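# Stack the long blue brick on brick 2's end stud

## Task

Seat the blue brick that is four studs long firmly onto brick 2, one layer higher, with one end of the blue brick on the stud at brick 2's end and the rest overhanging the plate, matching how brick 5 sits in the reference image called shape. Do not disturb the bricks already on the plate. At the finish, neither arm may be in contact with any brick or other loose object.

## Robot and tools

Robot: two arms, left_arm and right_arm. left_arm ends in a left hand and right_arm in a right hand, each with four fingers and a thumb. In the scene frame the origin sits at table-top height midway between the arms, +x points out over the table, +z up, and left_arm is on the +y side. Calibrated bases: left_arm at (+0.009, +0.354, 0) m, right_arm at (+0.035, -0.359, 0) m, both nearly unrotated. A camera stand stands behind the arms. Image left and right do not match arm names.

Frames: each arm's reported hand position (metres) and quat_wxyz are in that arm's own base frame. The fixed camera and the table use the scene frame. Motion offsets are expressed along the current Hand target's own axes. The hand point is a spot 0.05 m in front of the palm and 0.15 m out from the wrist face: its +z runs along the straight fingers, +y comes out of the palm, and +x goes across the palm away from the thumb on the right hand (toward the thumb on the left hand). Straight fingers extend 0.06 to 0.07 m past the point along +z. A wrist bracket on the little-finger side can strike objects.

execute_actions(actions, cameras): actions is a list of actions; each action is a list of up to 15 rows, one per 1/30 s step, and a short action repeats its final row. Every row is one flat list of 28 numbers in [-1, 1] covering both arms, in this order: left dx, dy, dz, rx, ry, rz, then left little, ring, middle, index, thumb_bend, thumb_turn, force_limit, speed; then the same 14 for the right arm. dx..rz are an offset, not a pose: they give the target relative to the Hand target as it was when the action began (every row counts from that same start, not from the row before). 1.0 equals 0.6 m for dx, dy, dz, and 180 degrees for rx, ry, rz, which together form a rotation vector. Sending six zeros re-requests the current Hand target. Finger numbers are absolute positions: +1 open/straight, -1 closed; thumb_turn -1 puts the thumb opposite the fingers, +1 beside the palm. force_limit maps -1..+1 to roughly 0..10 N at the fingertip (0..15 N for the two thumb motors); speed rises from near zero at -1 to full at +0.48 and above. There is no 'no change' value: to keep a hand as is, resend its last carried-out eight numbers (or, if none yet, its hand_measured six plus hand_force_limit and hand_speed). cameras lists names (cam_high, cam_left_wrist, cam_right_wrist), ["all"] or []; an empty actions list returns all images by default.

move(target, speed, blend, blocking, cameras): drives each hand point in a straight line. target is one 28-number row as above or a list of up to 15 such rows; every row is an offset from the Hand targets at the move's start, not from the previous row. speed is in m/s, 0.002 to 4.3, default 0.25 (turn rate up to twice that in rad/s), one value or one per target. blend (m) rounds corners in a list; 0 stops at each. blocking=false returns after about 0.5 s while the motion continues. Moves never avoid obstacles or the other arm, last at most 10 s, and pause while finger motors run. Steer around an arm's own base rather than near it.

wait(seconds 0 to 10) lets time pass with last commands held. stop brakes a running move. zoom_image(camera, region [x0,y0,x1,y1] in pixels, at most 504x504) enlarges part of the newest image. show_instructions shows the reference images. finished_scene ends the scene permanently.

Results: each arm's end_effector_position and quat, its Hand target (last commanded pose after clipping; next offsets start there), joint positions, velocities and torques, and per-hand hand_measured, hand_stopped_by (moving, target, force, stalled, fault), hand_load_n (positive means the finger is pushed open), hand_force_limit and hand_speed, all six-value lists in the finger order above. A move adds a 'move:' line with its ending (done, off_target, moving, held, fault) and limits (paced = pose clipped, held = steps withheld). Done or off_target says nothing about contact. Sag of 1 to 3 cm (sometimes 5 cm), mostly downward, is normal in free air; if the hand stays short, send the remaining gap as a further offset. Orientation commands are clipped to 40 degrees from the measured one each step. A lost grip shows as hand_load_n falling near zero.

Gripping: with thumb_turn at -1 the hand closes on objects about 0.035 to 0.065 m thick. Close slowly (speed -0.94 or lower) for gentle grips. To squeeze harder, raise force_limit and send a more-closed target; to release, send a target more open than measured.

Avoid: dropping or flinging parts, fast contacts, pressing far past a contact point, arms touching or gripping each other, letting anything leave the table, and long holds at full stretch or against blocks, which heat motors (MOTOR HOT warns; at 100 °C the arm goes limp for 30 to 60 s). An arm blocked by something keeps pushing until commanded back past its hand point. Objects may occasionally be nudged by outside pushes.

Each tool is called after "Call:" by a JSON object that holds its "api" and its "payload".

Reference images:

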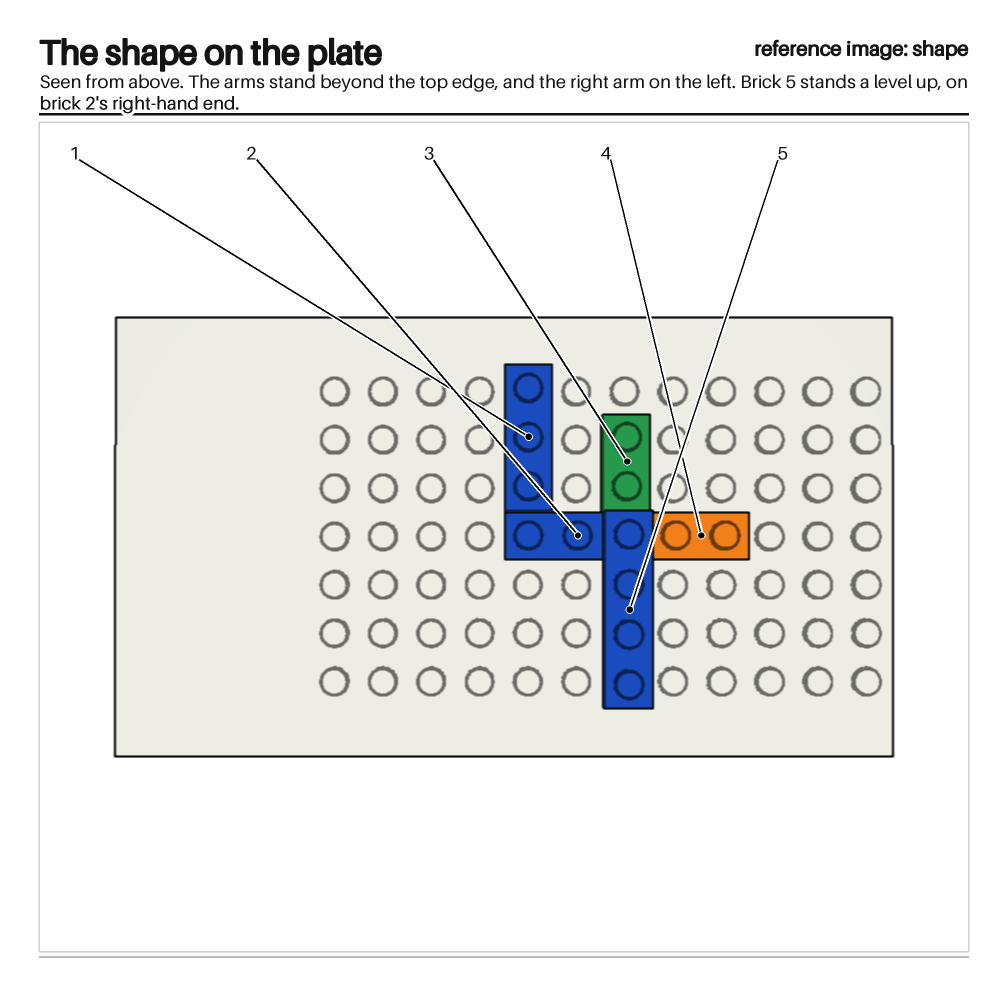

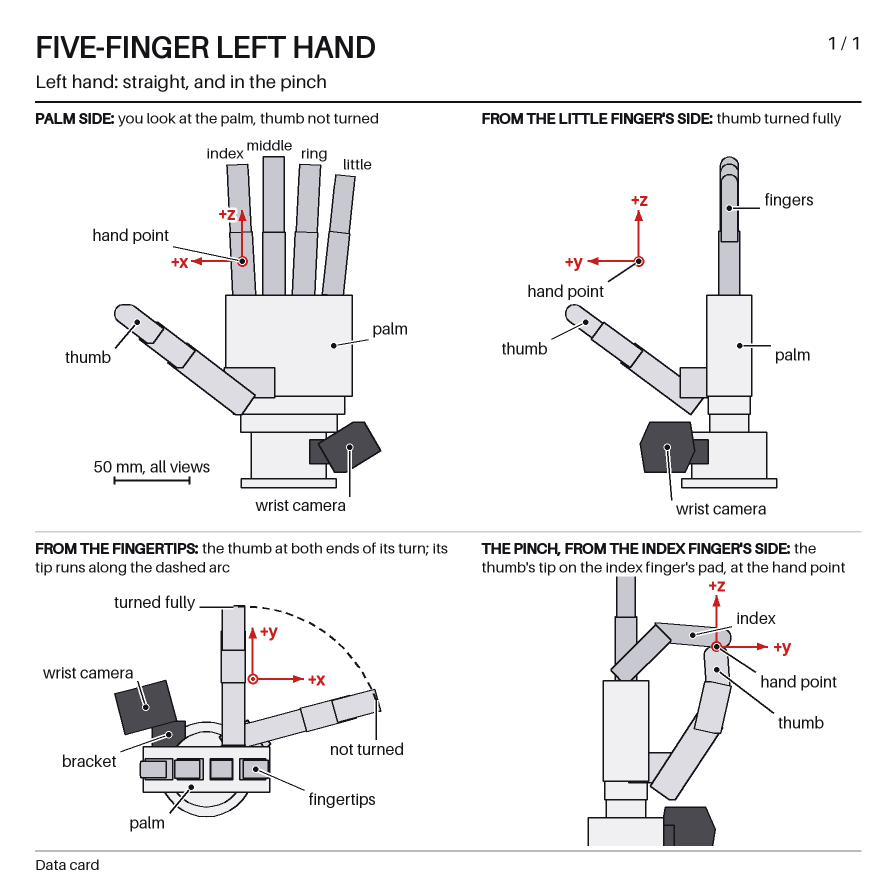

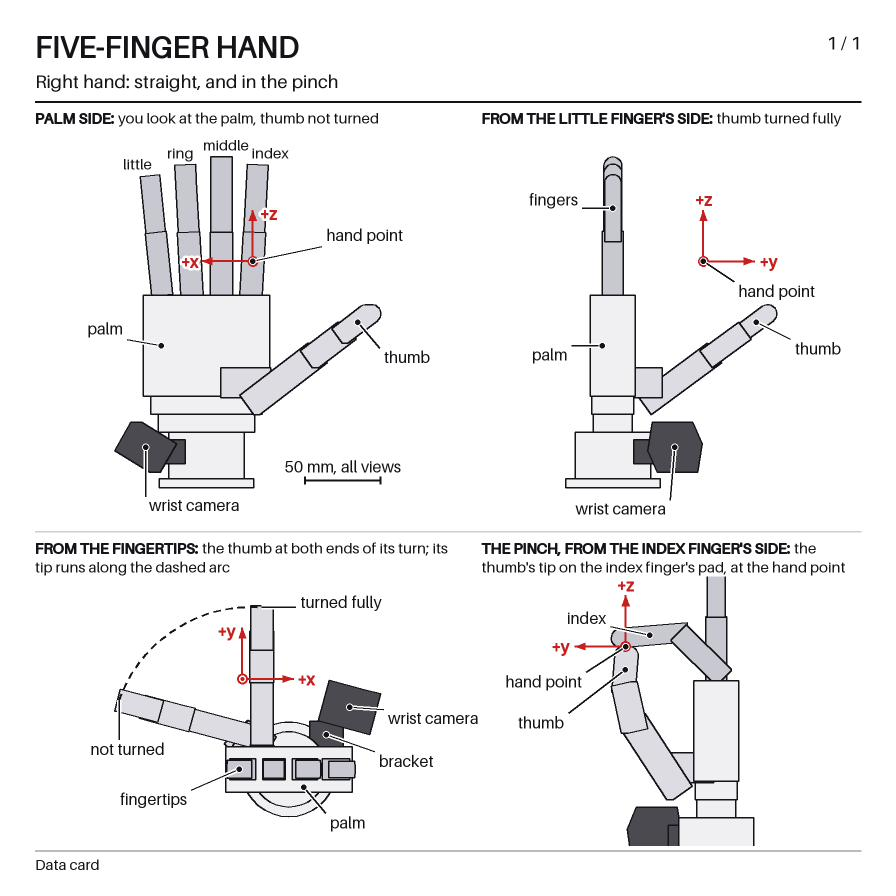

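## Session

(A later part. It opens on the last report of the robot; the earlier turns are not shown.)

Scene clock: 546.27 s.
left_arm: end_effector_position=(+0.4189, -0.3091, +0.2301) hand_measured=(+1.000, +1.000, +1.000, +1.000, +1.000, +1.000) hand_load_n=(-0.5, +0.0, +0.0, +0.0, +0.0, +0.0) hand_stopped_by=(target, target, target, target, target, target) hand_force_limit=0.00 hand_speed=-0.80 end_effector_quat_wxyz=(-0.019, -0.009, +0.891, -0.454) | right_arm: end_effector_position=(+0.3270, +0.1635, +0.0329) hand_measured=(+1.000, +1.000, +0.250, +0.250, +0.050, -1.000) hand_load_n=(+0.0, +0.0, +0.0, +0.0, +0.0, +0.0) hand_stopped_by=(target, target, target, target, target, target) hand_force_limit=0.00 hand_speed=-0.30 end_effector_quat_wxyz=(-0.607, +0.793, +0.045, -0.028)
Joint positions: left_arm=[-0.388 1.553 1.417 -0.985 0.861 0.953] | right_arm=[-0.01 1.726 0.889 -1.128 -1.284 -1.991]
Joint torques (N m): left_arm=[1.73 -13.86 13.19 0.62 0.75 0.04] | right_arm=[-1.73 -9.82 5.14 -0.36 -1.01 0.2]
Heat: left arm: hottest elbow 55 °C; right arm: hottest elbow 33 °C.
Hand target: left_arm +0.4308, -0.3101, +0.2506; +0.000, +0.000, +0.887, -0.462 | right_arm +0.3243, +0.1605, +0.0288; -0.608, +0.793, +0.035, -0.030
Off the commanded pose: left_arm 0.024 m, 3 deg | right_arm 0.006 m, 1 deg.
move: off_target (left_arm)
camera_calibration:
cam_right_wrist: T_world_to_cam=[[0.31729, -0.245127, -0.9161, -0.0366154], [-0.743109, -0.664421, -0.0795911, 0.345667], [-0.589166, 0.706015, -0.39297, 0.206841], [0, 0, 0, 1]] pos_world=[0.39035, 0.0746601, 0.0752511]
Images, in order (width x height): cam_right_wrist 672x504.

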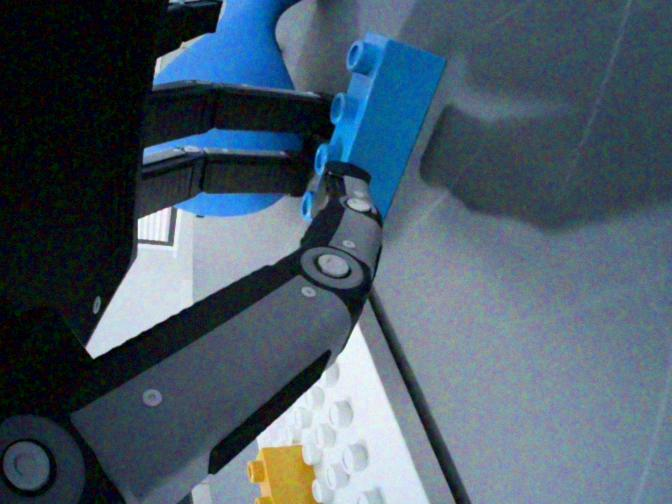

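Call:
{"api": "move", "payload": {"target": [0,0,0,0,0,0,1,1,1,1,1,1,0,-0.8,-0.0033,0.005,0.0013,0,0,0,1,1,0.25,0.25,0.12,-1,0,-0.3], "speed": 0.05, "cameras": ["cam_right_wrist"]}}

Call:
{"api": "zoom_image", "payload": {"camera": "cam_right_wrist", "region": [280, 40, 520, 280]}}

Scene clock: 556.73 s.
left_arm: end_effector_position=(+0.4189, -0.3091, +0.2301) hand_measured=(+1.000, +1.000, +1.000, +1.000, +1.000, +1.000) hand_load_n=(+0.0, +0.0, +0.0, +0.0, +0.0, -0.5) hand_stopped_by=(target, target, target, target, target, target) hand_force_limit=0.00 hand_speed=-0.80 end_effector_quat_wxyz=(-0.019, -0.009, +0.891, -0.454) | right_arm: end_effector_position=(+0.3235, +0.1636, +0.0303) hand_measured=(+1.000, +1.000, +0.250, +0.250, +0.120, -1.000) hand_load_n=(+0.0, +0.0, -0.5, +0.0, +0.0, +0.0) hand_stopped_by=(target, target, target, target, target, target) hand_force_limit=0.00 hand_speed=-0.30 end_effector_quat_wxyz=(-0.607, +0.793, +0.044, -0.029)
Joint positions: left_arm=[-0.388 1.553 1.417 -0.985 0.861 0.953] | right_arm=[-0.01 1.726 0.877 -1.118 -1.284 -1.99]
Joint torques (N m): left_arm=[1.55 -13.86 13.22 0.59 0.76 0.07] | right_arm=[-1.32 -9.64 5.41 -0.34 -0.97 0.18]
Heat: left arm: hottest elbow 55 °C; right arm: hottest elbow 33 °C.
Hand target: left_arm +0.4308, -0.3101, +0.2506; +0.000, +0.000, +0.887, -0.462 | right_arm +0.3224, +0.1604, +0.0257; -0.608, +0.793, +0.035, -0.030
Off the commanded pose: left_arm 0.024 m, 3 deg | right_arm 0.006 m, 1 deg.
move: off_target (left_arm)
camera_calibration:
cam_right_wrist: T_world_to_cam=[[0.315123, -0.244899, -0.916909, -0.0371265], [-0.743481, -0.664178, -0.0781226, 0.342946], [-0.589858, 0.706323, -0.391375, 0.203907], [0, 0, 0, 1]] pos_world=[0.386949, 0.0746606, 0.0725541]
Images, in order (width x height): cam_right_wrist 672x504.

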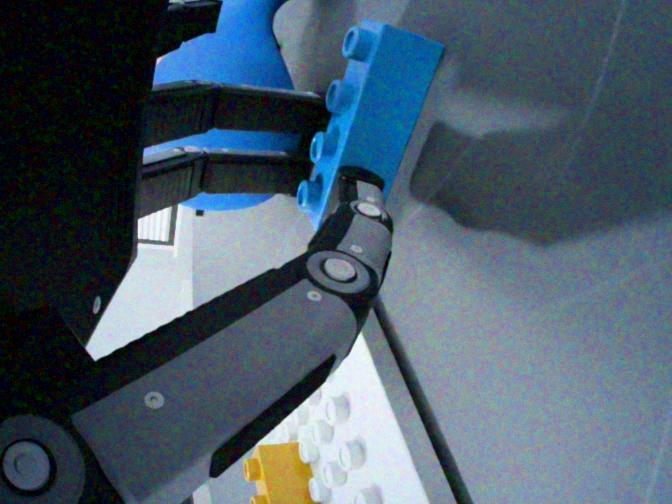

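Scaled by 2.100 from the camera's 672x504 image, which has a finer 960x720 frame.

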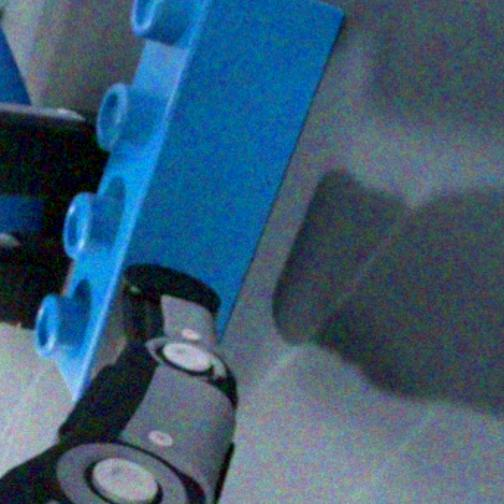

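Call:
{"api": "move", "payload": {"target": [0,0,0,0,0,0,1,1,1,1,1,1,0,-0.8,0,0,0,0,0,0,1,1,-0.2,-0.2,0.12,-1,-0.4,-0.8], "speed": 0.05, "cameras": ["cam_right_wrist","cam_left_wrist"]}}

Call:
{"api": "zoom_image", "payload": {"camera": "cam_right_wrist", "region": [280, 40, 520, 280]}}

Call:
{"api": "zoom_image", "payload": {"camera": "cam_left_wrist", "region": [270, 60, 450, 200]}}

Scene clock: 563.40 s.
left_arm: end_effector_position=(+0.4189, -0.3091, +0.2301) hand_measured=(+1.000, +1.000, +1.000, +1.000, +1.000, +1.000) hand_load_n=(+0.0, +0.0, -0.5, +0.0, +0.0, -0.5) hand_stopped_by=(target, target, target, target, target, target) hand_force_limit=0.00 hand_speed=-0.80 end_effector_quat_wxyz=(-0.019, -0.009, +0.891, -0.454) | right_arm: end_effector_position=(+0.3236, +0.1637, +0.0304) hand_measured=(+1.000, +1.000, -0.006, -0.024, +0.120, -1.000) hand_load_n=(+0.0, -0.5, +3.5, +7.0, +2.5, -2.0) hand_stopped_by=(target, target, force, force, target, target) hand_force_limit=-0.40 hand_speed=-0.80 end_effector_quat_wxyz=(-0.607, +0.793, +0.044, -0.029)
Joint positions: left_arm=[-0.388 1.553 1.417 -0.985 0.861 0.953] | right_arm=[-0.01 1.726 0.877 -1.118 -1.285 -1.99]
Joint torques (N m): left_arm=[1.85 -13.8 13.26 0.61 0.74 0.07] | right_arm=[-1.55 -9.52 5.42 -0.35 -0.94 0.18]
Heat: left arm: hottest elbow 55 °C; right arm: hottest elbow 33 °C.
Hand target: left_arm +0.4308, -0.3101, +0.2506; +0.000, +0.000, +0.887, -0.462 | right_arm +0.3224, +0.1604, +0.0257; -0.608, +0.793, +0.035, -0.030
Off the commanded pose: left_arm 0.024 m, 3 deg | right_arm 0.006 m, 1 deg.
move: off_target (left_arm)
camera_calibration:
cam_left_wrist: T_world_to_cam=[[-0.254805, -0.543548, 0.799769, -0.248628], [-0.800058, 0.583033, 0.14135, 0.479178], [-0.543122, -0.603845, -0.583429, 0.293783], [0, 0, 0, 1]] pos_world=[0.479579, -0.237118, 0.302515]
cam_right_wrist: T_world_to_cam=[[0.3154, -0.244306, -0.916972, -0.0372504], [-0.743594, -0.663964, -0.0788671, 0.343093], [-0.589569, 0.706729, -0.391079, 0.203671], [0, 0, 0, 1]] pos_world=[0.386949, 0.074761, 0.0725526]
Images, in order (width x height): cam_left_wrist 672x504, cam_right_wrist 672x504.

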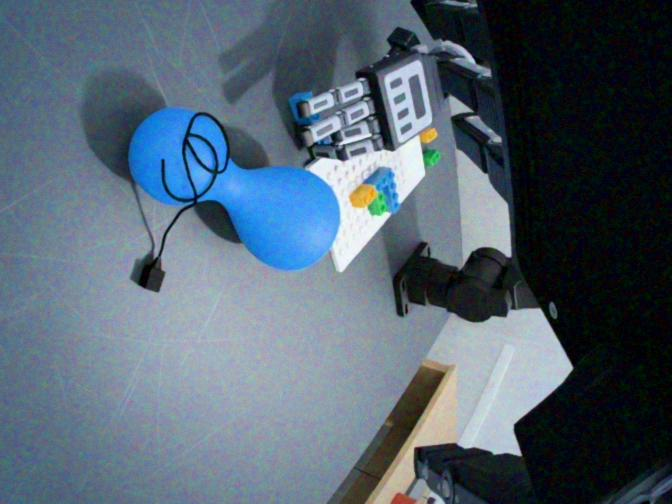

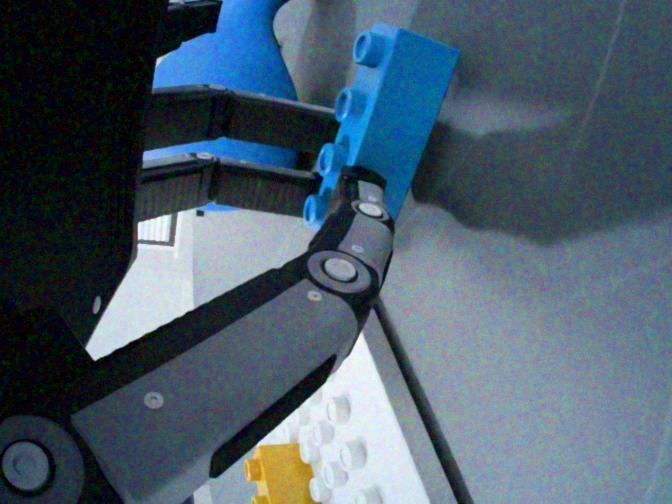

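Scaled by 2.100 from the camera's 672x504 image, which has a finer 960x720 frame.

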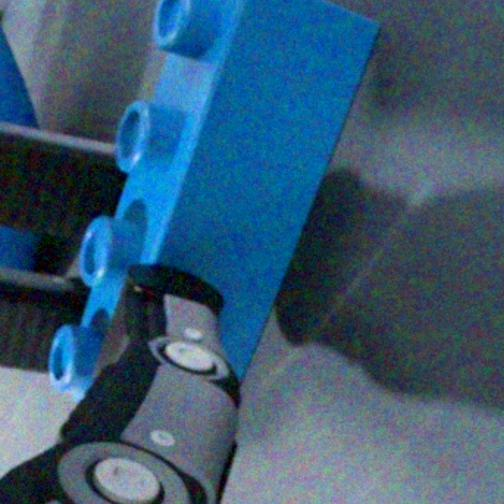

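Scaled by 2.800 from the camera's 672x504 image, which has a finer 960x720 frame.

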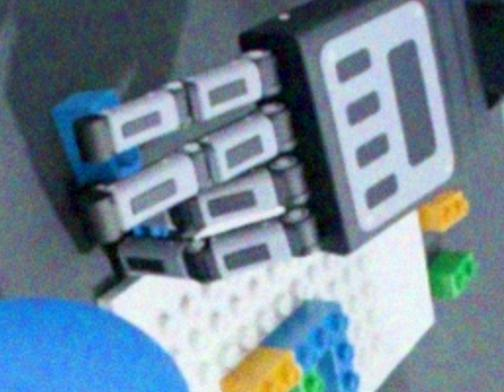

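Call:
{"api": "move", "payload": {"target": [0,0,0,0,0,0,1,1,1,1,1,1,0,-0.8,-0.0004,-0.0805,-0.0217,0,0,0,1,1,-0.2,-0.2,0.12,-1,-0.4,-0.8], "speed": 0.08, "cameras": ["cam_right_wrist","cam_left_wrist"]}}

Call:
{"api": "zoom_image", "payload": {"camera": "cam_right_wrist", "region": [280, 40, 520, 280]}}

Call:
{"api": "zoom_image", "payload": {"camera": "cam_left_wrist", "region": [270, 60, 450, 200]}}

Scene clock: 571.70 s.
left_arm: end_effector_position=(+0.4189, -0.3091, +0.2301) hand_measured=(+1.000, +1.000, +1.000, +1.000, +1.000, +1.000) hand_load_n=(+0.0, +0.0, +0.0, +0.0, +0.0, +0.0) hand_stopped_by=(target, target, target, target, target, target) hand_force_limit=0.00 hand_speed=-0.80 end_effector_quat_wxyz=(-0.019, -0.009, +0.891, -0.454) | right_arm: end_effector_position=(+0.3098, +0.1637, +0.0672) hand_measured=(+1.000, +1.000, -0.006, -0.024, +0.120, -1.000) hand_load_n=(+0.0, +0.0, +3.0, +7.0, +3.0, -2.0) hand_stopped_by=(target, target, force, force, target, target) hand_force_limit=-0.40 hand_speed=-0.80 end_effector_quat_wxyz=(-0.608, +0.792, +0.034, -0.041)
Joint positions: left_arm=[-0.388 1.553 1.417 -0.985 0.861 0.953] | right_arm=[-0.01 1.634 0.877 -1.237 -1.285 -1.984]
Joint torques (N m): left_arm=[1.67 -13.74 13.23 0.65 0.75 0.07] | right_arm=[-1.55 -9.93 9.32 -1.31 -0.91 0.14]
Heat: left arm: hottest elbow 55 °C; right arm: hottest elbow 33 °C.
Hand target: left_arm +0.4308, -0.3101, +0.2506; +0.000, +0.000, +0.887, -0.462 | right_arm +0.3224, +0.1602, +0.0758; -0.608, +0.793, +0.035, -0.030
Off the commanded pose: left_arm 0.024 m, 3 deg | right_arm 0.016 m, 1 deg.
move: off_target (left_arm, right_arm)
camera_calibration:
cam_left_wrist: T_world_to_cam=[[-0.254805, -0.543548, 0.799769, -0.248628], [-0.800058, 0.583033, 0.14135, 0.479178], [-0.543122, -0.603845, -0.583429, 0.293783], [0, 0, 0, 1]] pos_world=[0.479579, -0.237118, 0.302515]
cam_right_wrist: T_world_to_cam=[[0.284562, -0.245299, -0.926743, 0.0112068], [-0.747082, -0.662533, -0.0540303, 0.335004], [-0.600744, 0.707728, -0.37179, 0.211997], [0, 0, 0, 1]] pos_world=[0.374442, 0.074664, 0.107304]
Images, in order (width x height): cam_left_wrist 672x504, cam_right_wrist 672x504.

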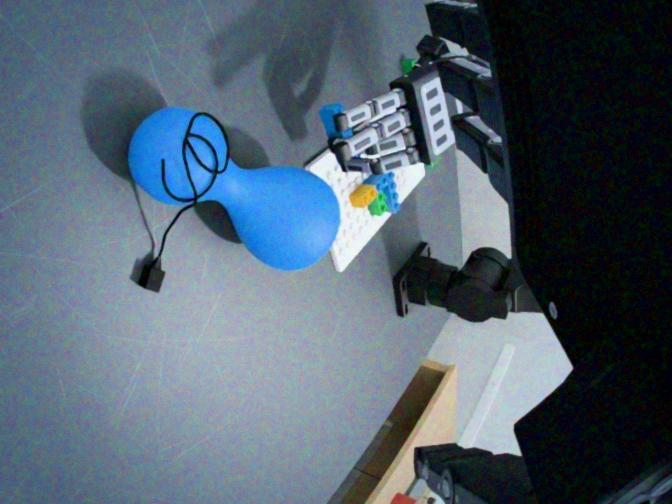

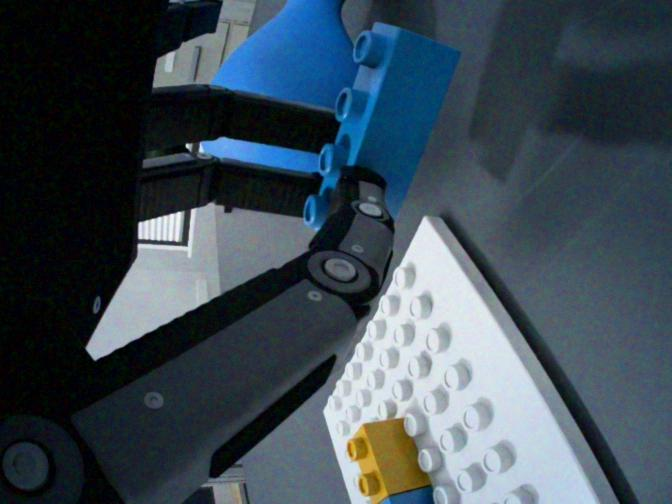

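Scaled by 2.100 from the camera's 672x504 image, which has a finer 960x720 frame.

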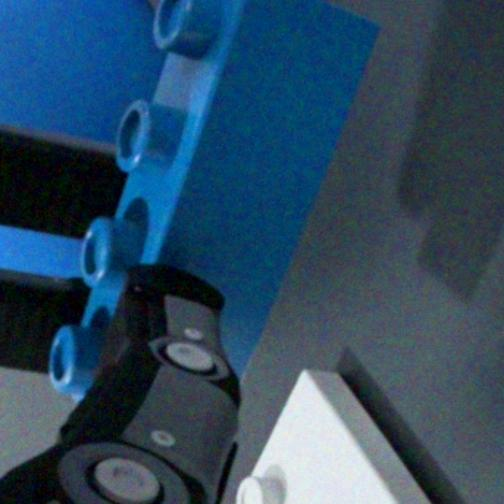

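Scaled by 2.800 from the camera's 672x504 image, which has a finer 960x720 frame.

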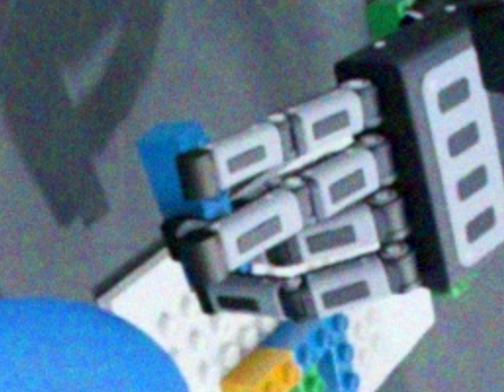

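Call:
{"api": "move", "payload": {"target": [[0,0,0,0,0,0,1,1,1,1,1,1,0,-0.8,0,-0.0242,-0.0065,0,0,0,1,1,-0.2,-0.2,0.12,-1,-0.4,-0.8],[0,0,0,0,0,0,1,1,1,1,1,1,0,-0.8,-0.1433,0.0077,-0.1093,0.0001,0.0161,0.0043,1,1,-0.2,-0.2,0.12,-1,-0.4,-0.8]], "speed": 0.08, "blend": [0.01,0], "cameras": ["all"]}}

Call:
{"api": "zoom_image", "payload": {"camera": "cam_right_wrist", "region": [240, 0, 540, 260]}}

Call:
{"api": "zoom_image", "payload": {"camera": "cam_left_wrist", "region": [290, 60, 490, 220]}}

Scene clock: 653.50 s.
left_arm: end_effector_position=(+0.4189, -0.3091, +0.2301) hand_measured=(+1.000, +1.000, +1.000, +1.000, +1.000, +1.000) hand_load_n=(+0.0, -0.5, +0.0, +0.0, +0.0, -0.5) hand_stopped_by=(target, target, target, target, target, target) hand_force_limit=0.00 hand_speed=-0.80 end_effector_quat_wxyz=(-0.019, -0.009, +0.891, -0.454) | right_arm: end_effector_position=(+0.2467, +0.0911, +0.0878) hand_measured=(+1.000, +1.000, -0.006, -0.024, +0.120, -1.000) hand_load_n=(+0.0, +0.0, +3.5, +7.0, +3.0, -2.0) hand_stopped_by=(target, target, force, force, target, target) hand_force_limit=-0.40 hand_speed=-0.80 end_effector_quat_wxyz=(-0.564, +0.825, -0.027, +0.002)
Joint positions: left_arm=[-0.388 1.553 1.417 -0.985 0.861 0.953] | right_arm=[-0.246 1.381 0.714 -1.395 -1.145 -2.072]
Joint torques (N m): left_arm=[1.61 -13.86 13.23 0.61 0.75 0.07] | right_arm=[-1.44 -6.89 6.54 -1.54 -0.64 0.05]
Heat: left arm: hottest elbow 56 °C; right arm: hottest elbow 35 °C.
Hand target: left_arm +0.4308, -0.3101, +0.2506; +0.000, +0.000, +0.887, -0.462 | right_arm +0.2428, +0.0881, +0.0886; -0.609, +0.793, +0.014, -0.014
Off the commanded pose: left_arm 0.024 m, 3 deg | right_arm 0.005 m, 8 deg.
joint sent to its limit (right arm) — joint 6 (wrist roll), lower limit. The joint targets are off in orientation, not in position.
move: off_target (left_arm, right_arm); blend cut to 0.0075 m at target 1
camera_calibration:
cam_left_wrist: T_world_to_cam=[[-0.254805, -0.543548, 0.799769, -0.248628], [-0.800058, 0.583033, 0.14135, 0.479178], [-0.543122, -0.603845, -0.583429, 0.293783], [0, 0, 0, 1]] pos_world=[0.479579, -0.237118, 0.302515]
cam_right_wrist: T_world_to_cam=[[0.237829, -0.386353, -0.891161, 0.0517172], [-0.836281, -0.548111, 0.0144446, 0.246408], [-0.494036, 0.741826, -0.453457, 0.210878], [0, 0, 0, 1]] pos_world=[0.297948, -0.00139454, 0.138153]

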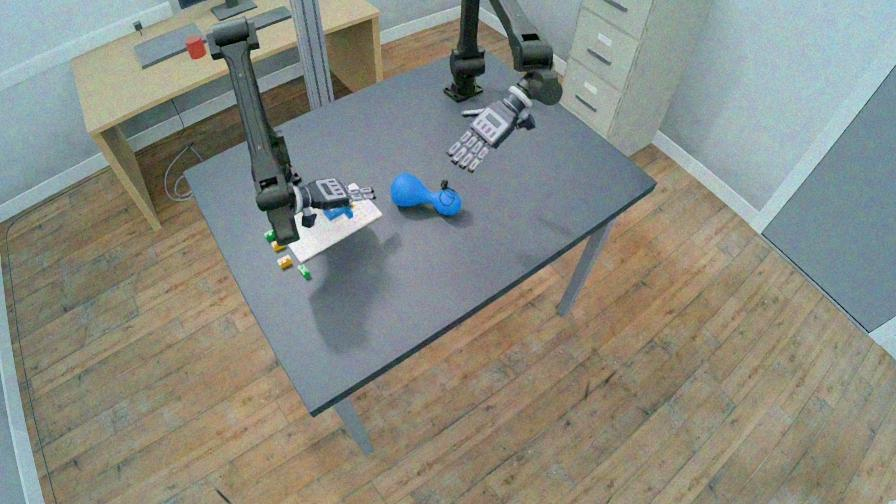

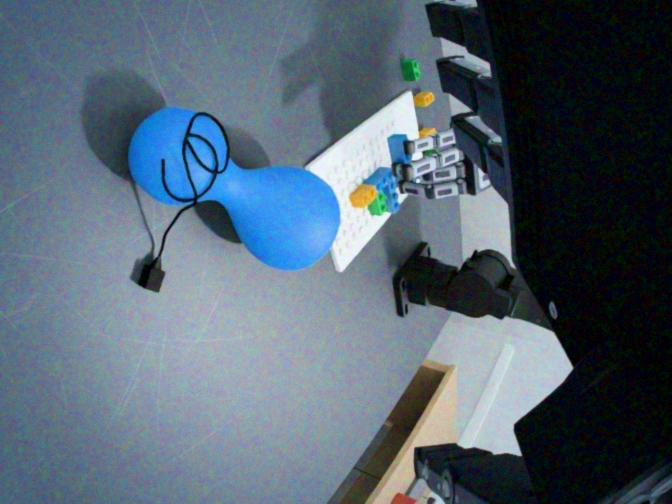

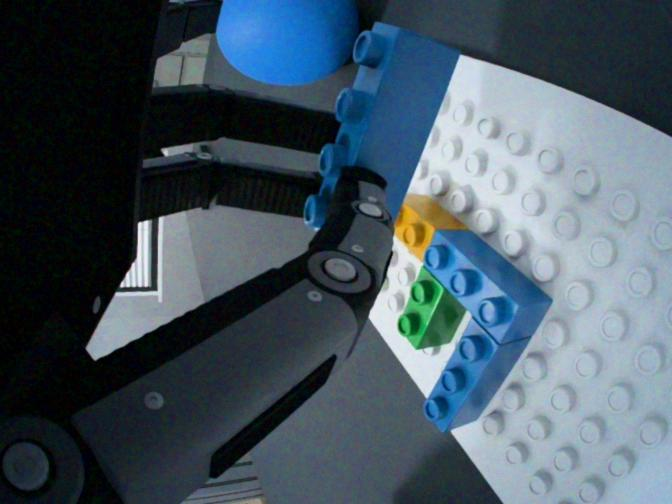

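Scaled by 1.680 from the camera's 672x504 image, which has a finer 960x720 frame.

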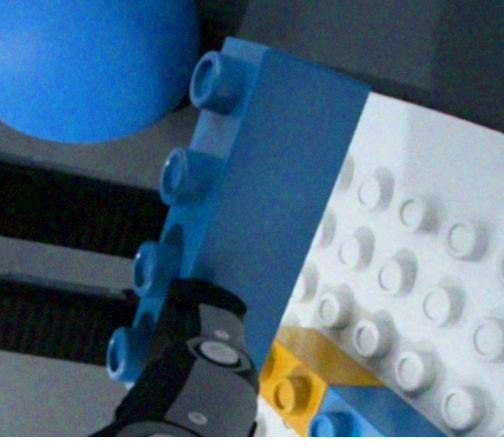

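Scaled by 2.520 from the camera's 672x504 image, which has a finer 960x720 frame.

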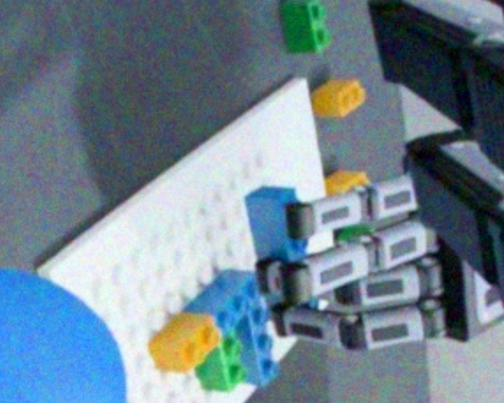

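Call:
{"api": "zoom_image", "payload": {"camera": "cam_right_wrist", "region": [295, 10, 475, 145]}}

Call:
{"api": "zoom_image", "payload": {"camera": "cam_right_wrist", "region": [290, 125, 470, 260]}}

Scaled by 2.800 from the camera's 672x504 image, which has a finer 960x720 frame.

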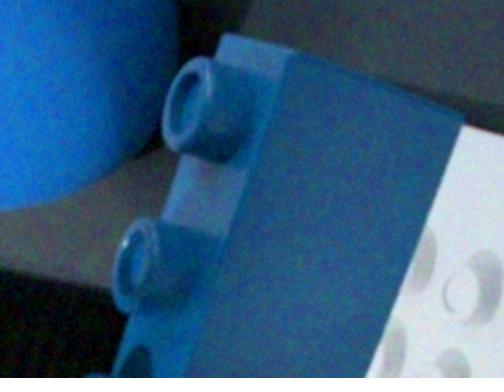

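Scaled by 2.800 from the camera's 672x504 image, which has a finer 960x720 frame.

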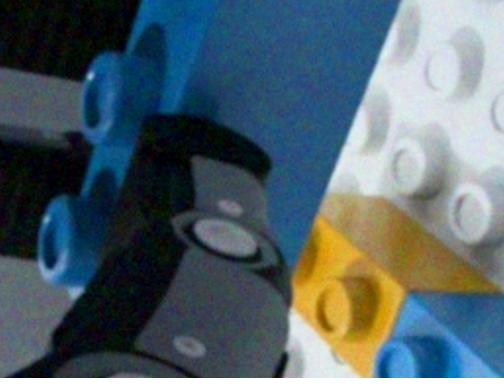

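Call:
{"api": "move", "payload": {"target": [0,0,0,0,0,0,1,1,1,1,1,1,0,-0.8,0.154,-0.0095,0.1157,-0.0001,-0.0161,-0.0043,1,1,-0.2,-0.2,0.12,-1,-0.4,-0.8], "speed": 0.1, "cameras": ["cam_left_wrist","cam_right_wrist"]}}

Call:
{"api": "zoom_image", "payload": {"camera": "cam_left_wrist", "region": [290, 60, 450, 200]}}

Scene clock: 773.20 s.
left_arm: end_effector_position=(+0.4189, -0.3091, +0.2301) hand_measured=(+1.000, +1.000, +1.000, +1.000, +1.000, +1.000) hand_load_n=(+0.0, +0.0, +0.0, +0.0, +0.0, +0.0) hand_stopped_by=(target, target, target, target, target, target) hand_force_limit=0.00 hand_speed=-0.80 end_effector_quat_wxyz=(-0.019, -0.009, +0.891, -0.454) | right_arm: end_effector_position=(+0.3175, +0.1573, +0.0742) hand_measured=(+1.000, +1.000, -0.006, -0.024, +0.120, -1.000) hand_load_n=(+0.0, +0.0, +3.5, +6.5, +2.5, -2.0) hand_stopped_by=(target, target, force, force, target, target) hand_force_limit=-0.40 hand_speed=-0.80 end_effector_quat_wxyz=(-0.608, +0.793, +0.027, -0.036)
Joint positions: left_arm=[-0.388 1.553 1.417 -0.985 0.861 0.953] | right_arm=[-0.03 1.632 0.9 -1.269 -1.283 -1.993]
Joint torques (N m): left_arm=[1.55 -13.86 13.2 0.62 0.74 0.07] | right_arm=[-0.03 -8.29 10.06 -0.38 -0.99 0.23]
Heat: left arm: hottest elbow 58 °C; right arm: hottest elbow 34 °C.
Hand target: left_arm +0.4308, -0.3101, +0.2506; +0.000, +0.000, +0.887, -0.462 | right_arm +0.3324, +0.1602, +0.0757; -0.608, +0.793, +0.035, -0.030
Off the commanded pose: left_arm 0.024 m, 3 deg | right_arm 0.015 m, 1 deg.
move: off_target (left_arm, right_arm)
camera_calibration:
cam_left_wrist: T_world_to_cam=[[-0.254805, -0.543548, 0.799769, -0.248628], [-0.800058, 0.583033, 0.14135, 0.479178], [-0.543122, -0.603845, -0.583429, 0.293783], [0, 0, 0, 1]] pos_world=[0.479579, -0.237118, 0.302515]
cam_right_wrist: T_world_to_cam=[[0.28117, -0.250554, -0.926373, 0.0157971], [-0.757804, -0.650232, -0.0541397, 0.338317], [-0.588792, 0.717232, -0.372696, 0.218553], [0, 0, 0, 1]] pos_world=[0.380619, 0.0671897, 0.114404]
Images, in order (width x height): cam_left_wrist 672x504, cam_right_wrist 672x504.

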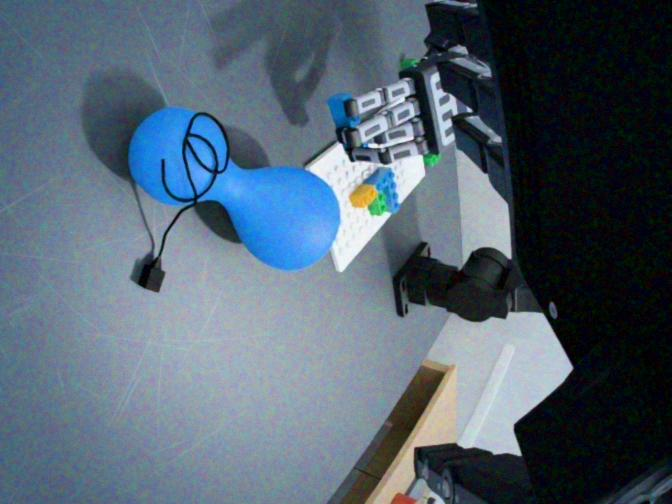

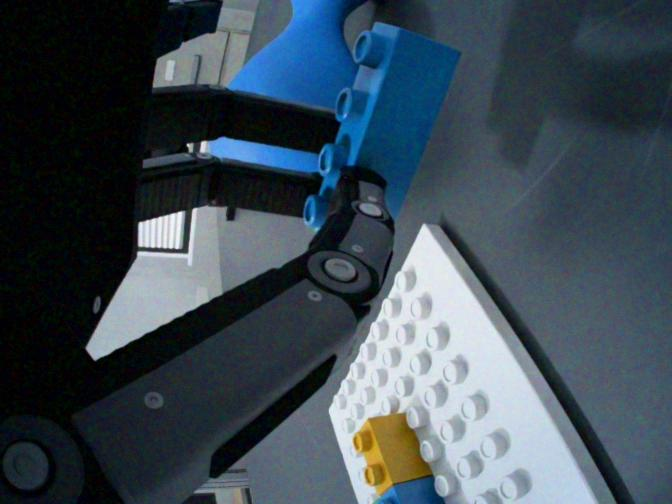

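Scaled by 3.150 from the camera's 672x504 image, which has a finer 960x720 frame.

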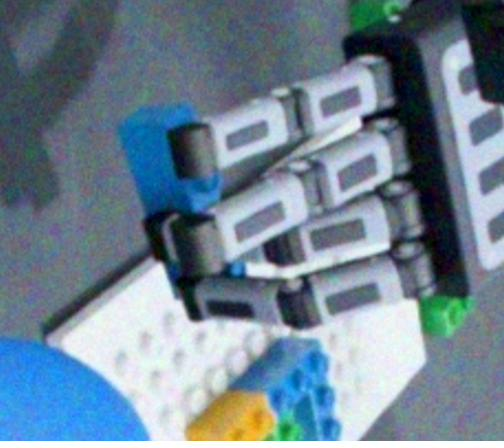

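Call:
{"api": "move", "payload": {"target": [0,0,0,0,0,0,1,1,1,1,1,1,0,-0.8,0.0087,0.0694,0.0178,0,0,0,1,1,-0.2,-0.2,0.12,-1,-0.4,-0.8], "speed": 0.06, "cameras": ["cam_right_wrist"]}}

Scene clock: 784.03 s.
left_arm: end_effector_position=(+0.4189, -0.3091, +0.2301) hand_measured=(+1.000, +1.000, +1.000, +1.000, +1.000, +1.000) hand_load_n=(+0.0, +0.0, +0.0, +0.0, +0.0, +0.0) hand_stopped_by=(target, target, target, target, target, target) hand_force_limit=0.00 hand_speed=-0.80 end_effector_quat_wxyz=(-0.019, -0.009, +0.891, -0.454) | right_arm: end_effector_position=(+0.3303, +0.1572, +0.0350) hand_measured=(+1.000, +1.000, -0.006, -0.024, +0.120, -1.000) hand_load_n=(+0.0, +0.0, +3.5, +7.0, +2.5, -2.0) hand_stopped_by=(target, target, force, force, target, target) hand_force_limit=-0.40 hand_speed=-0.80 end_effector_quat_wxyz=(-0.608, +0.793, +0.032, -0.030)
Joint positions: left_arm=[-0.388 1.553 1.417 -0.985 0.861 0.953] | right_arm=[-0.029 1.732 0.9 -1.152 -1.283 -1.991]
Joint torques (N m): left_arm=[1.55 -13.8 13.19 0.61 0.75 0.07] | right_arm=[-0.09 -9.23 7.83 -0.4 -1 0.19]
Heat: left arm: hottest elbow 58 °C; right arm: hottest elbow 34 °C.
Hand target: left_arm +0.4308, -0.3101, +0.2506; +0.000, +0.000, +0.887, -0.462 | right_arm +0.3374, +0.1602, +0.0328; -0.608, +0.793, +0.035, -0.030
Off the commanded pose: left_arm 0.024 m, 3 deg | right_arm 0.008 m, 0 deg.
move: off_target (left_arm)
camera_calibration:
cam_right_wrist: T_world_to_cam=[[0.29576, -0.250718, -0.921773, -0.0291101], [-0.756734, -0.650392, -0.0659017, 0.34584], [-0.582992, 0.717029, -0.382087, 0.209955], [0, 0, 0, 1]] pos_world=[0.392721, 0.0670893, 0.0761797]
Images, in order (width x height): cam_right_wrist 672x504.

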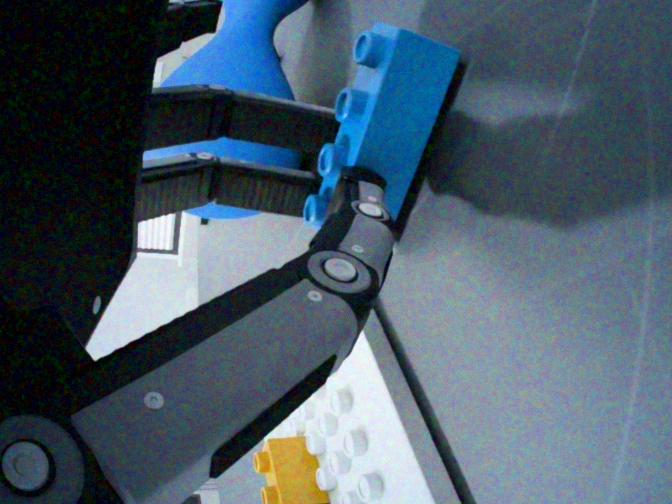

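Call:
{"api": "move", "payload": {"target": [0,0,0,0,0,0,1,1,1,1,1,1,0,-0.8,0,0.0075,0.002,0,0,0,1,1,-0.2,-0.2,0.12,-1,-0.4,-0.8], "speed": 0.05, "cameras": ["cam_right_wrist"]}}

Call:
{"api": "zoom_image", "payload": {"camera": "cam_right_wrist", "region": [280, 0, 520, 240]}}

Scene clock: 791.63 s.
left_arm: end_effector_position=(+0.4189, -0.3091, +0.2301) hand_measured=(+1.000, +1.000, +1.000, +1.000, +1.000, +1.000) hand_load_n=(+0.0, +0.0, +0.0, -0.5, +0.0, +0.0) hand_stopped_by=(target, target, target, target, target, target) hand_force_limit=0.00 hand_speed=-0.80 end_effector_quat_wxyz=(-0.019, -0.009, +0.891, -0.454) | right_arm: end_effector_position=(+0.3317, +0.1571, +0.0315) hand_measured=(+1.000, +1.000, -0.006, -0.024, +0.120, -1.000) hand_load_n=(+0.0, +0.0, +3.5, +7.0, +2.5, -2.0) hand_stopped_by=(target, target, force, force, target, target) hand_force_limit=-0.40 hand_speed=-0.80 end_effector_quat_wxyz=(-0.607, +0.793, +0.033, -0.028)
Joint positions: left_arm=[-0.388 1.553 1.417 -0.985 0.861 0.953] | right_arm=[-0.029 1.74 0.9 -1.139 -1.283 -1.991]
Joint torques (N m): left_arm=[1.55 -13.92 13.22 0.59 0.74 0.07] | right_arm=[-0.21 -9.05 7.49 -0.47 -0.99 0.21]
Heat: left arm: hottest elbow 58 °C; right arm: hottest elbow 34 °C.
Hand target: left_arm +0.4308, -0.3101, +0.2506; +0.000, +0.000, +0.887, -0.462 | right_arm +0.3373, +0.1602, +0.0281; -0.608, +0.793, +0.035, -0.030
Off the commanded pose: left_arm 0.024 m, 3 deg | right_arm 0.007 m, 0 deg.
move: off_target (left_arm)
camera_calibration:
cam_right_wrist: T_world_to_cam=[[0.299937, -0.250944, -0.920361, -0.0340925], [-0.756523, -0.650292, -0.0692358, 0.346773], [-0.581129, 0.71704, -0.384892, 0.208996], [0, 0, 0, 1]] pos_world=[0.394021, 0.0670896, 0.0730727]
Images, in order (width x height): cam_right_wrist 672x504.

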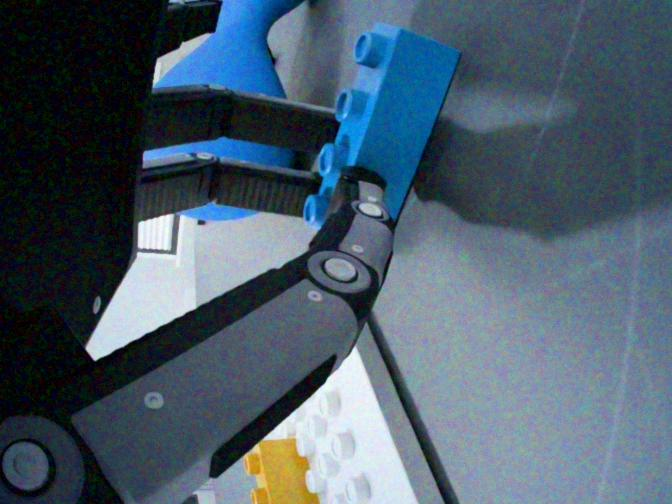

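Scaled by 2.100 from the camera's 672x504 image, which has a finer 960x720 frame.

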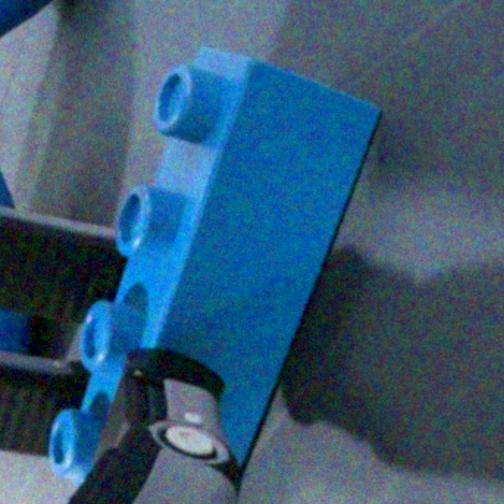

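Call:
{"api": "move", "payload": {"target": [[0,0,0,0,0,0,1,1,1,1,1,1,0,-0.8,0,0.0035,0.001,0,0,0,1,1,-0.2,-0.2,0.12,-1,-0.4,-0.8],[0,0,0,0,0,0,1,1,1,1,1,1,0,-0.8,0,0.0035,0.001,0,0,0,1,1,0.25,0.25,0.12,-1,-0.4,-0.8]], "speed": 0.05, "cameras": ["cam_right_wrist"]}}

Call:
{"api": "zoom_image", "payload": {"camera": "cam_right_wrist", "region": [280, 0, 520, 240]}}

Scene clock: 801.33 s.
left_arm: end_effector_position=(+0.4189, -0.3091, +0.2301) hand_measured=(+1.000, +1.000, +1.000, +1.000, +1.000, +1.000) hand_load_n=(+0.0, +0.0, +0.0, +0.0, +0.0, -0.5) hand_stopped_by=(target, target, target, target, target, target) hand_force_limit=0.00 hand_speed=-0.80 end_effector_quat_wxyz=(-0.019, -0.009, +0.891, -0.454) | right_arm: end_effector_position=(+0.3326, +0.1573, +0.0301) hand_measured=(+1.000, +1.000, +0.250, +0.250, +0.120, -1.000) hand_load_n=(+0.0, +0.0, +0.0, +0.0, +0.0, +0.0) hand_stopped_by=(target, target, target, target, target, target) hand_force_limit=-0.40 hand_speed=-0.80 end_effector_quat_wxyz=(-0.608, +0.793, +0.034, -0.027)
Joint positions: left_arm=[-0.388 1.553 1.417 -0.985 0.861 0.953] | right_arm=[-0.029 1.744 0.9 -1.132 -1.285 -1.99]
Joint torques (N m): left_arm=[1.67 -13.86 13.19 0.65 0.74 0.06] | right_arm=[-0.03 -9.23 7.39 -0.31 -0.93 0.2]
Heat: left arm: hottest elbow 58 °C; right arm: hottest elbow 34 °C.
Hand target: left_arm +0.4308, -0.3101, +0.2506; +0.000, +0.000, +0.887, -0.462 | right_arm +0.3374, +0.1603, +0.0259; -0.608, +0.793, +0.035, -0.030
Off the commanded pose: left_arm 0.024 m, 3 deg | right_arm 0.007 m, 0 deg.
move: off_target (left_arm)
camera_calibration:
cam_right_wrist: T_world_to_cam=[[0.301943, -0.250048, -0.919949, -0.0365437], [-0.756851, -0.649627, -0.0718383, 0.347535], [-0.579661, 0.717956, -0.385399, 0.208146], [0, 0, 0, 1]] pos_world=[0.39472, 0.0671909, 0.0715672]
Images, in order (width x height): cam_right_wrist 672x504.

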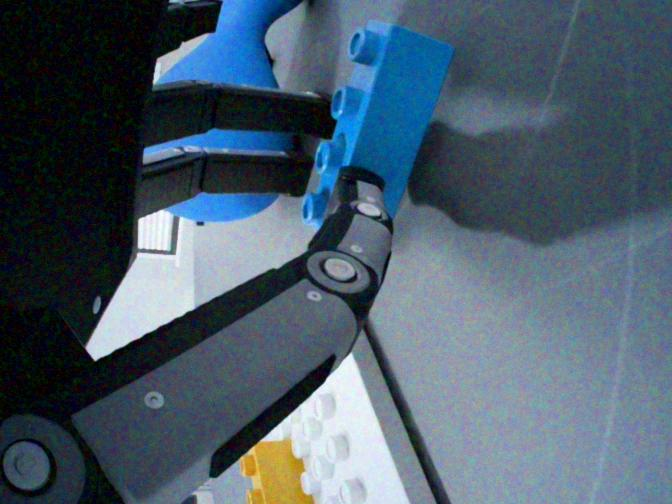

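Scaled by 2.100 from the camera's 672x504 image, which has a finer 960x720 frame.

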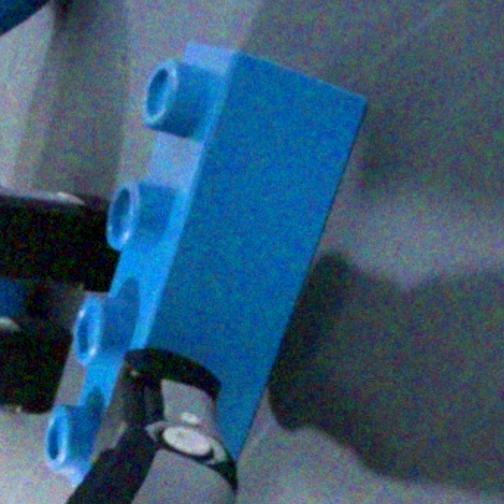

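Call:
{"api": "move", "payload": {"target": [[0,0,0,0,0,0,1,1,1,1,1,1,0,-0.8,-0.0003,-0.0564,-0.0152,0,0,0,1,1,0.25,0.25,0.12,-1,-0.4,-0.8],[0,0,0,0,0,0,1,1,1,1,1,1,0,-0.8,-0.0006,-0.1208,-0.0325,-0.0667,0,0,1,1,0.25,0.25,0.12,-1,-0.4,-0.8]], "speed": 0.1, "blend": [0.01,0], "cameras": ["cam_right_wrist","cam_left_wrist"]}}

Call:
{"api": "zoom_image", "payload": {"camera": "cam_left_wrist", "region": [270, 60, 430, 220]}}

Scene clock: 814.03 s.
left_arm: end_effector_position=(+0.4189, -0.3091, +0.2301) hand_measured=(+1.000, +1.000, +1.000, +1.000, +1.000, +1.000) hand_load_n=(+0.0, +0.0, +0.0, +0.0, +0.0, -0.5) hand_stopped_by=(target, target, target, target, target, target) hand_force_limit=0.00 hand_speed=-0.80 end_effector_quat_wxyz=(-0.019, -0.009, +0.891, -0.454) | right_arm: end_effector_position=(+0.3205, +0.1564, +0.0897) hand_measured=(+1.000, +1.000, +0.250, +0.250, +0.120, -1.000) hand_load_n=(+0.0, +0.0, +0.0, -0.5, +0.0, +0.0) hand_stopped_by=(target, target, target, target, target, target) hand_force_limit=-0.40 hand_speed=-0.80 end_effector_quat_wxyz=(-0.524, +0.850, +0.023, -0.045)
Joint positions: left_arm=[-0.388 1.553 1.417 -0.985 0.861 0.953] | right_arm=[0.038 1.503 0.917 -1.132 -1.102 -1.677]
Joint torques (N m): left_arm=[1.61 -13.98 13.23 0.62 0.74 0.08] | right_arm=[0.03 -9.58 11.64 -0.09 -0.7 0.2]
Heat: left arm: hottest elbow 58 °C; right arm: hottest elbow 34 °C.
Hand target: left_arm +0.4308, -0.3101, +0.2506; +0.000, +0.000, +0.887, -0.462 | right_arm +0.3373, +0.1602, +0.1009; -0.522, +0.852, +0.038, -0.026
Off the commanded pose: left_arm 0.024 m, 3 deg | right_arm 0.021 m, 3 deg.
move: off_target (left_arm, right_arm)
camera_calibration:
cam_left_wrist: T_world_to_cam=[[-0.254805, -0.543548, 0.799769, -0.248628], [-0.800058, 0.583033, 0.14135, 0.479178], [-0.543122, -0.603845, -0.583429, 0.293783], [0, 0, 0, 1]] pos_world=[0.479579, -0.237118, 0.302515]
cam_right_wrist: T_world_to_cam=[[0.274004, -0.432027, -0.859229, 0.0537145], [-0.753649, -0.651463, 0.0872252, 0.327048], [-0.59744, 0.623657, -0.5041, 0.255869], [0, 0, 0, 1]] pos_world=[0.384628, 0.0766917, 0.14661]
Images, in order (width x height): cam_left_wrist 672x504, cam_right_wrist 672x504.

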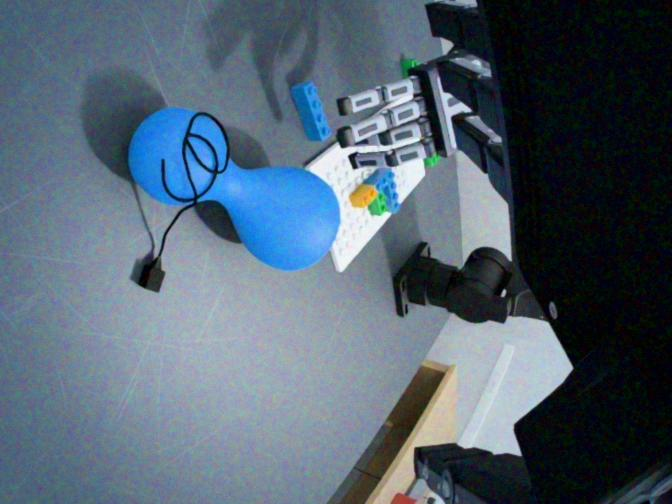

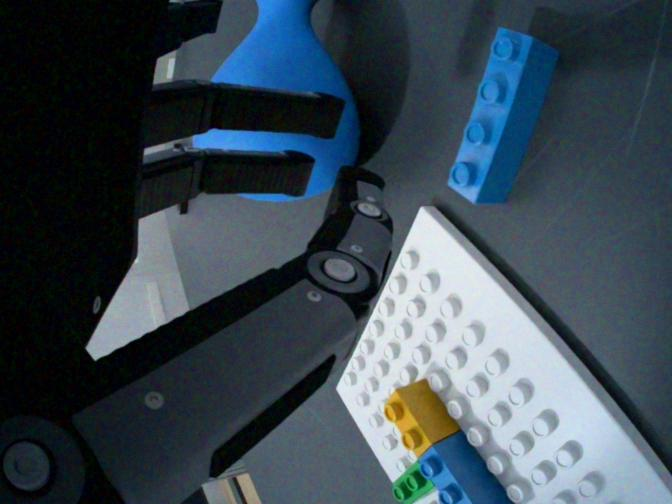

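Scaled by 3.150 from the camera's 672x504 image, which has a finer 960x720 frame.

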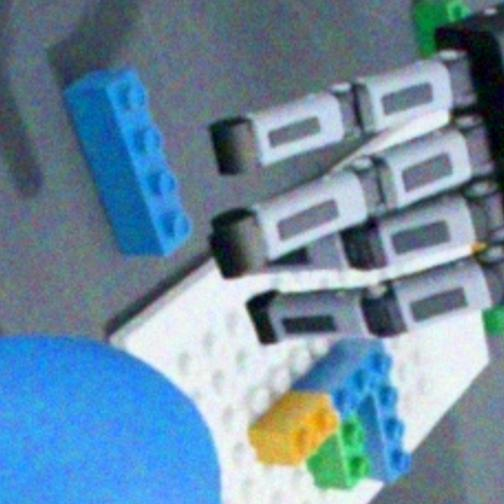

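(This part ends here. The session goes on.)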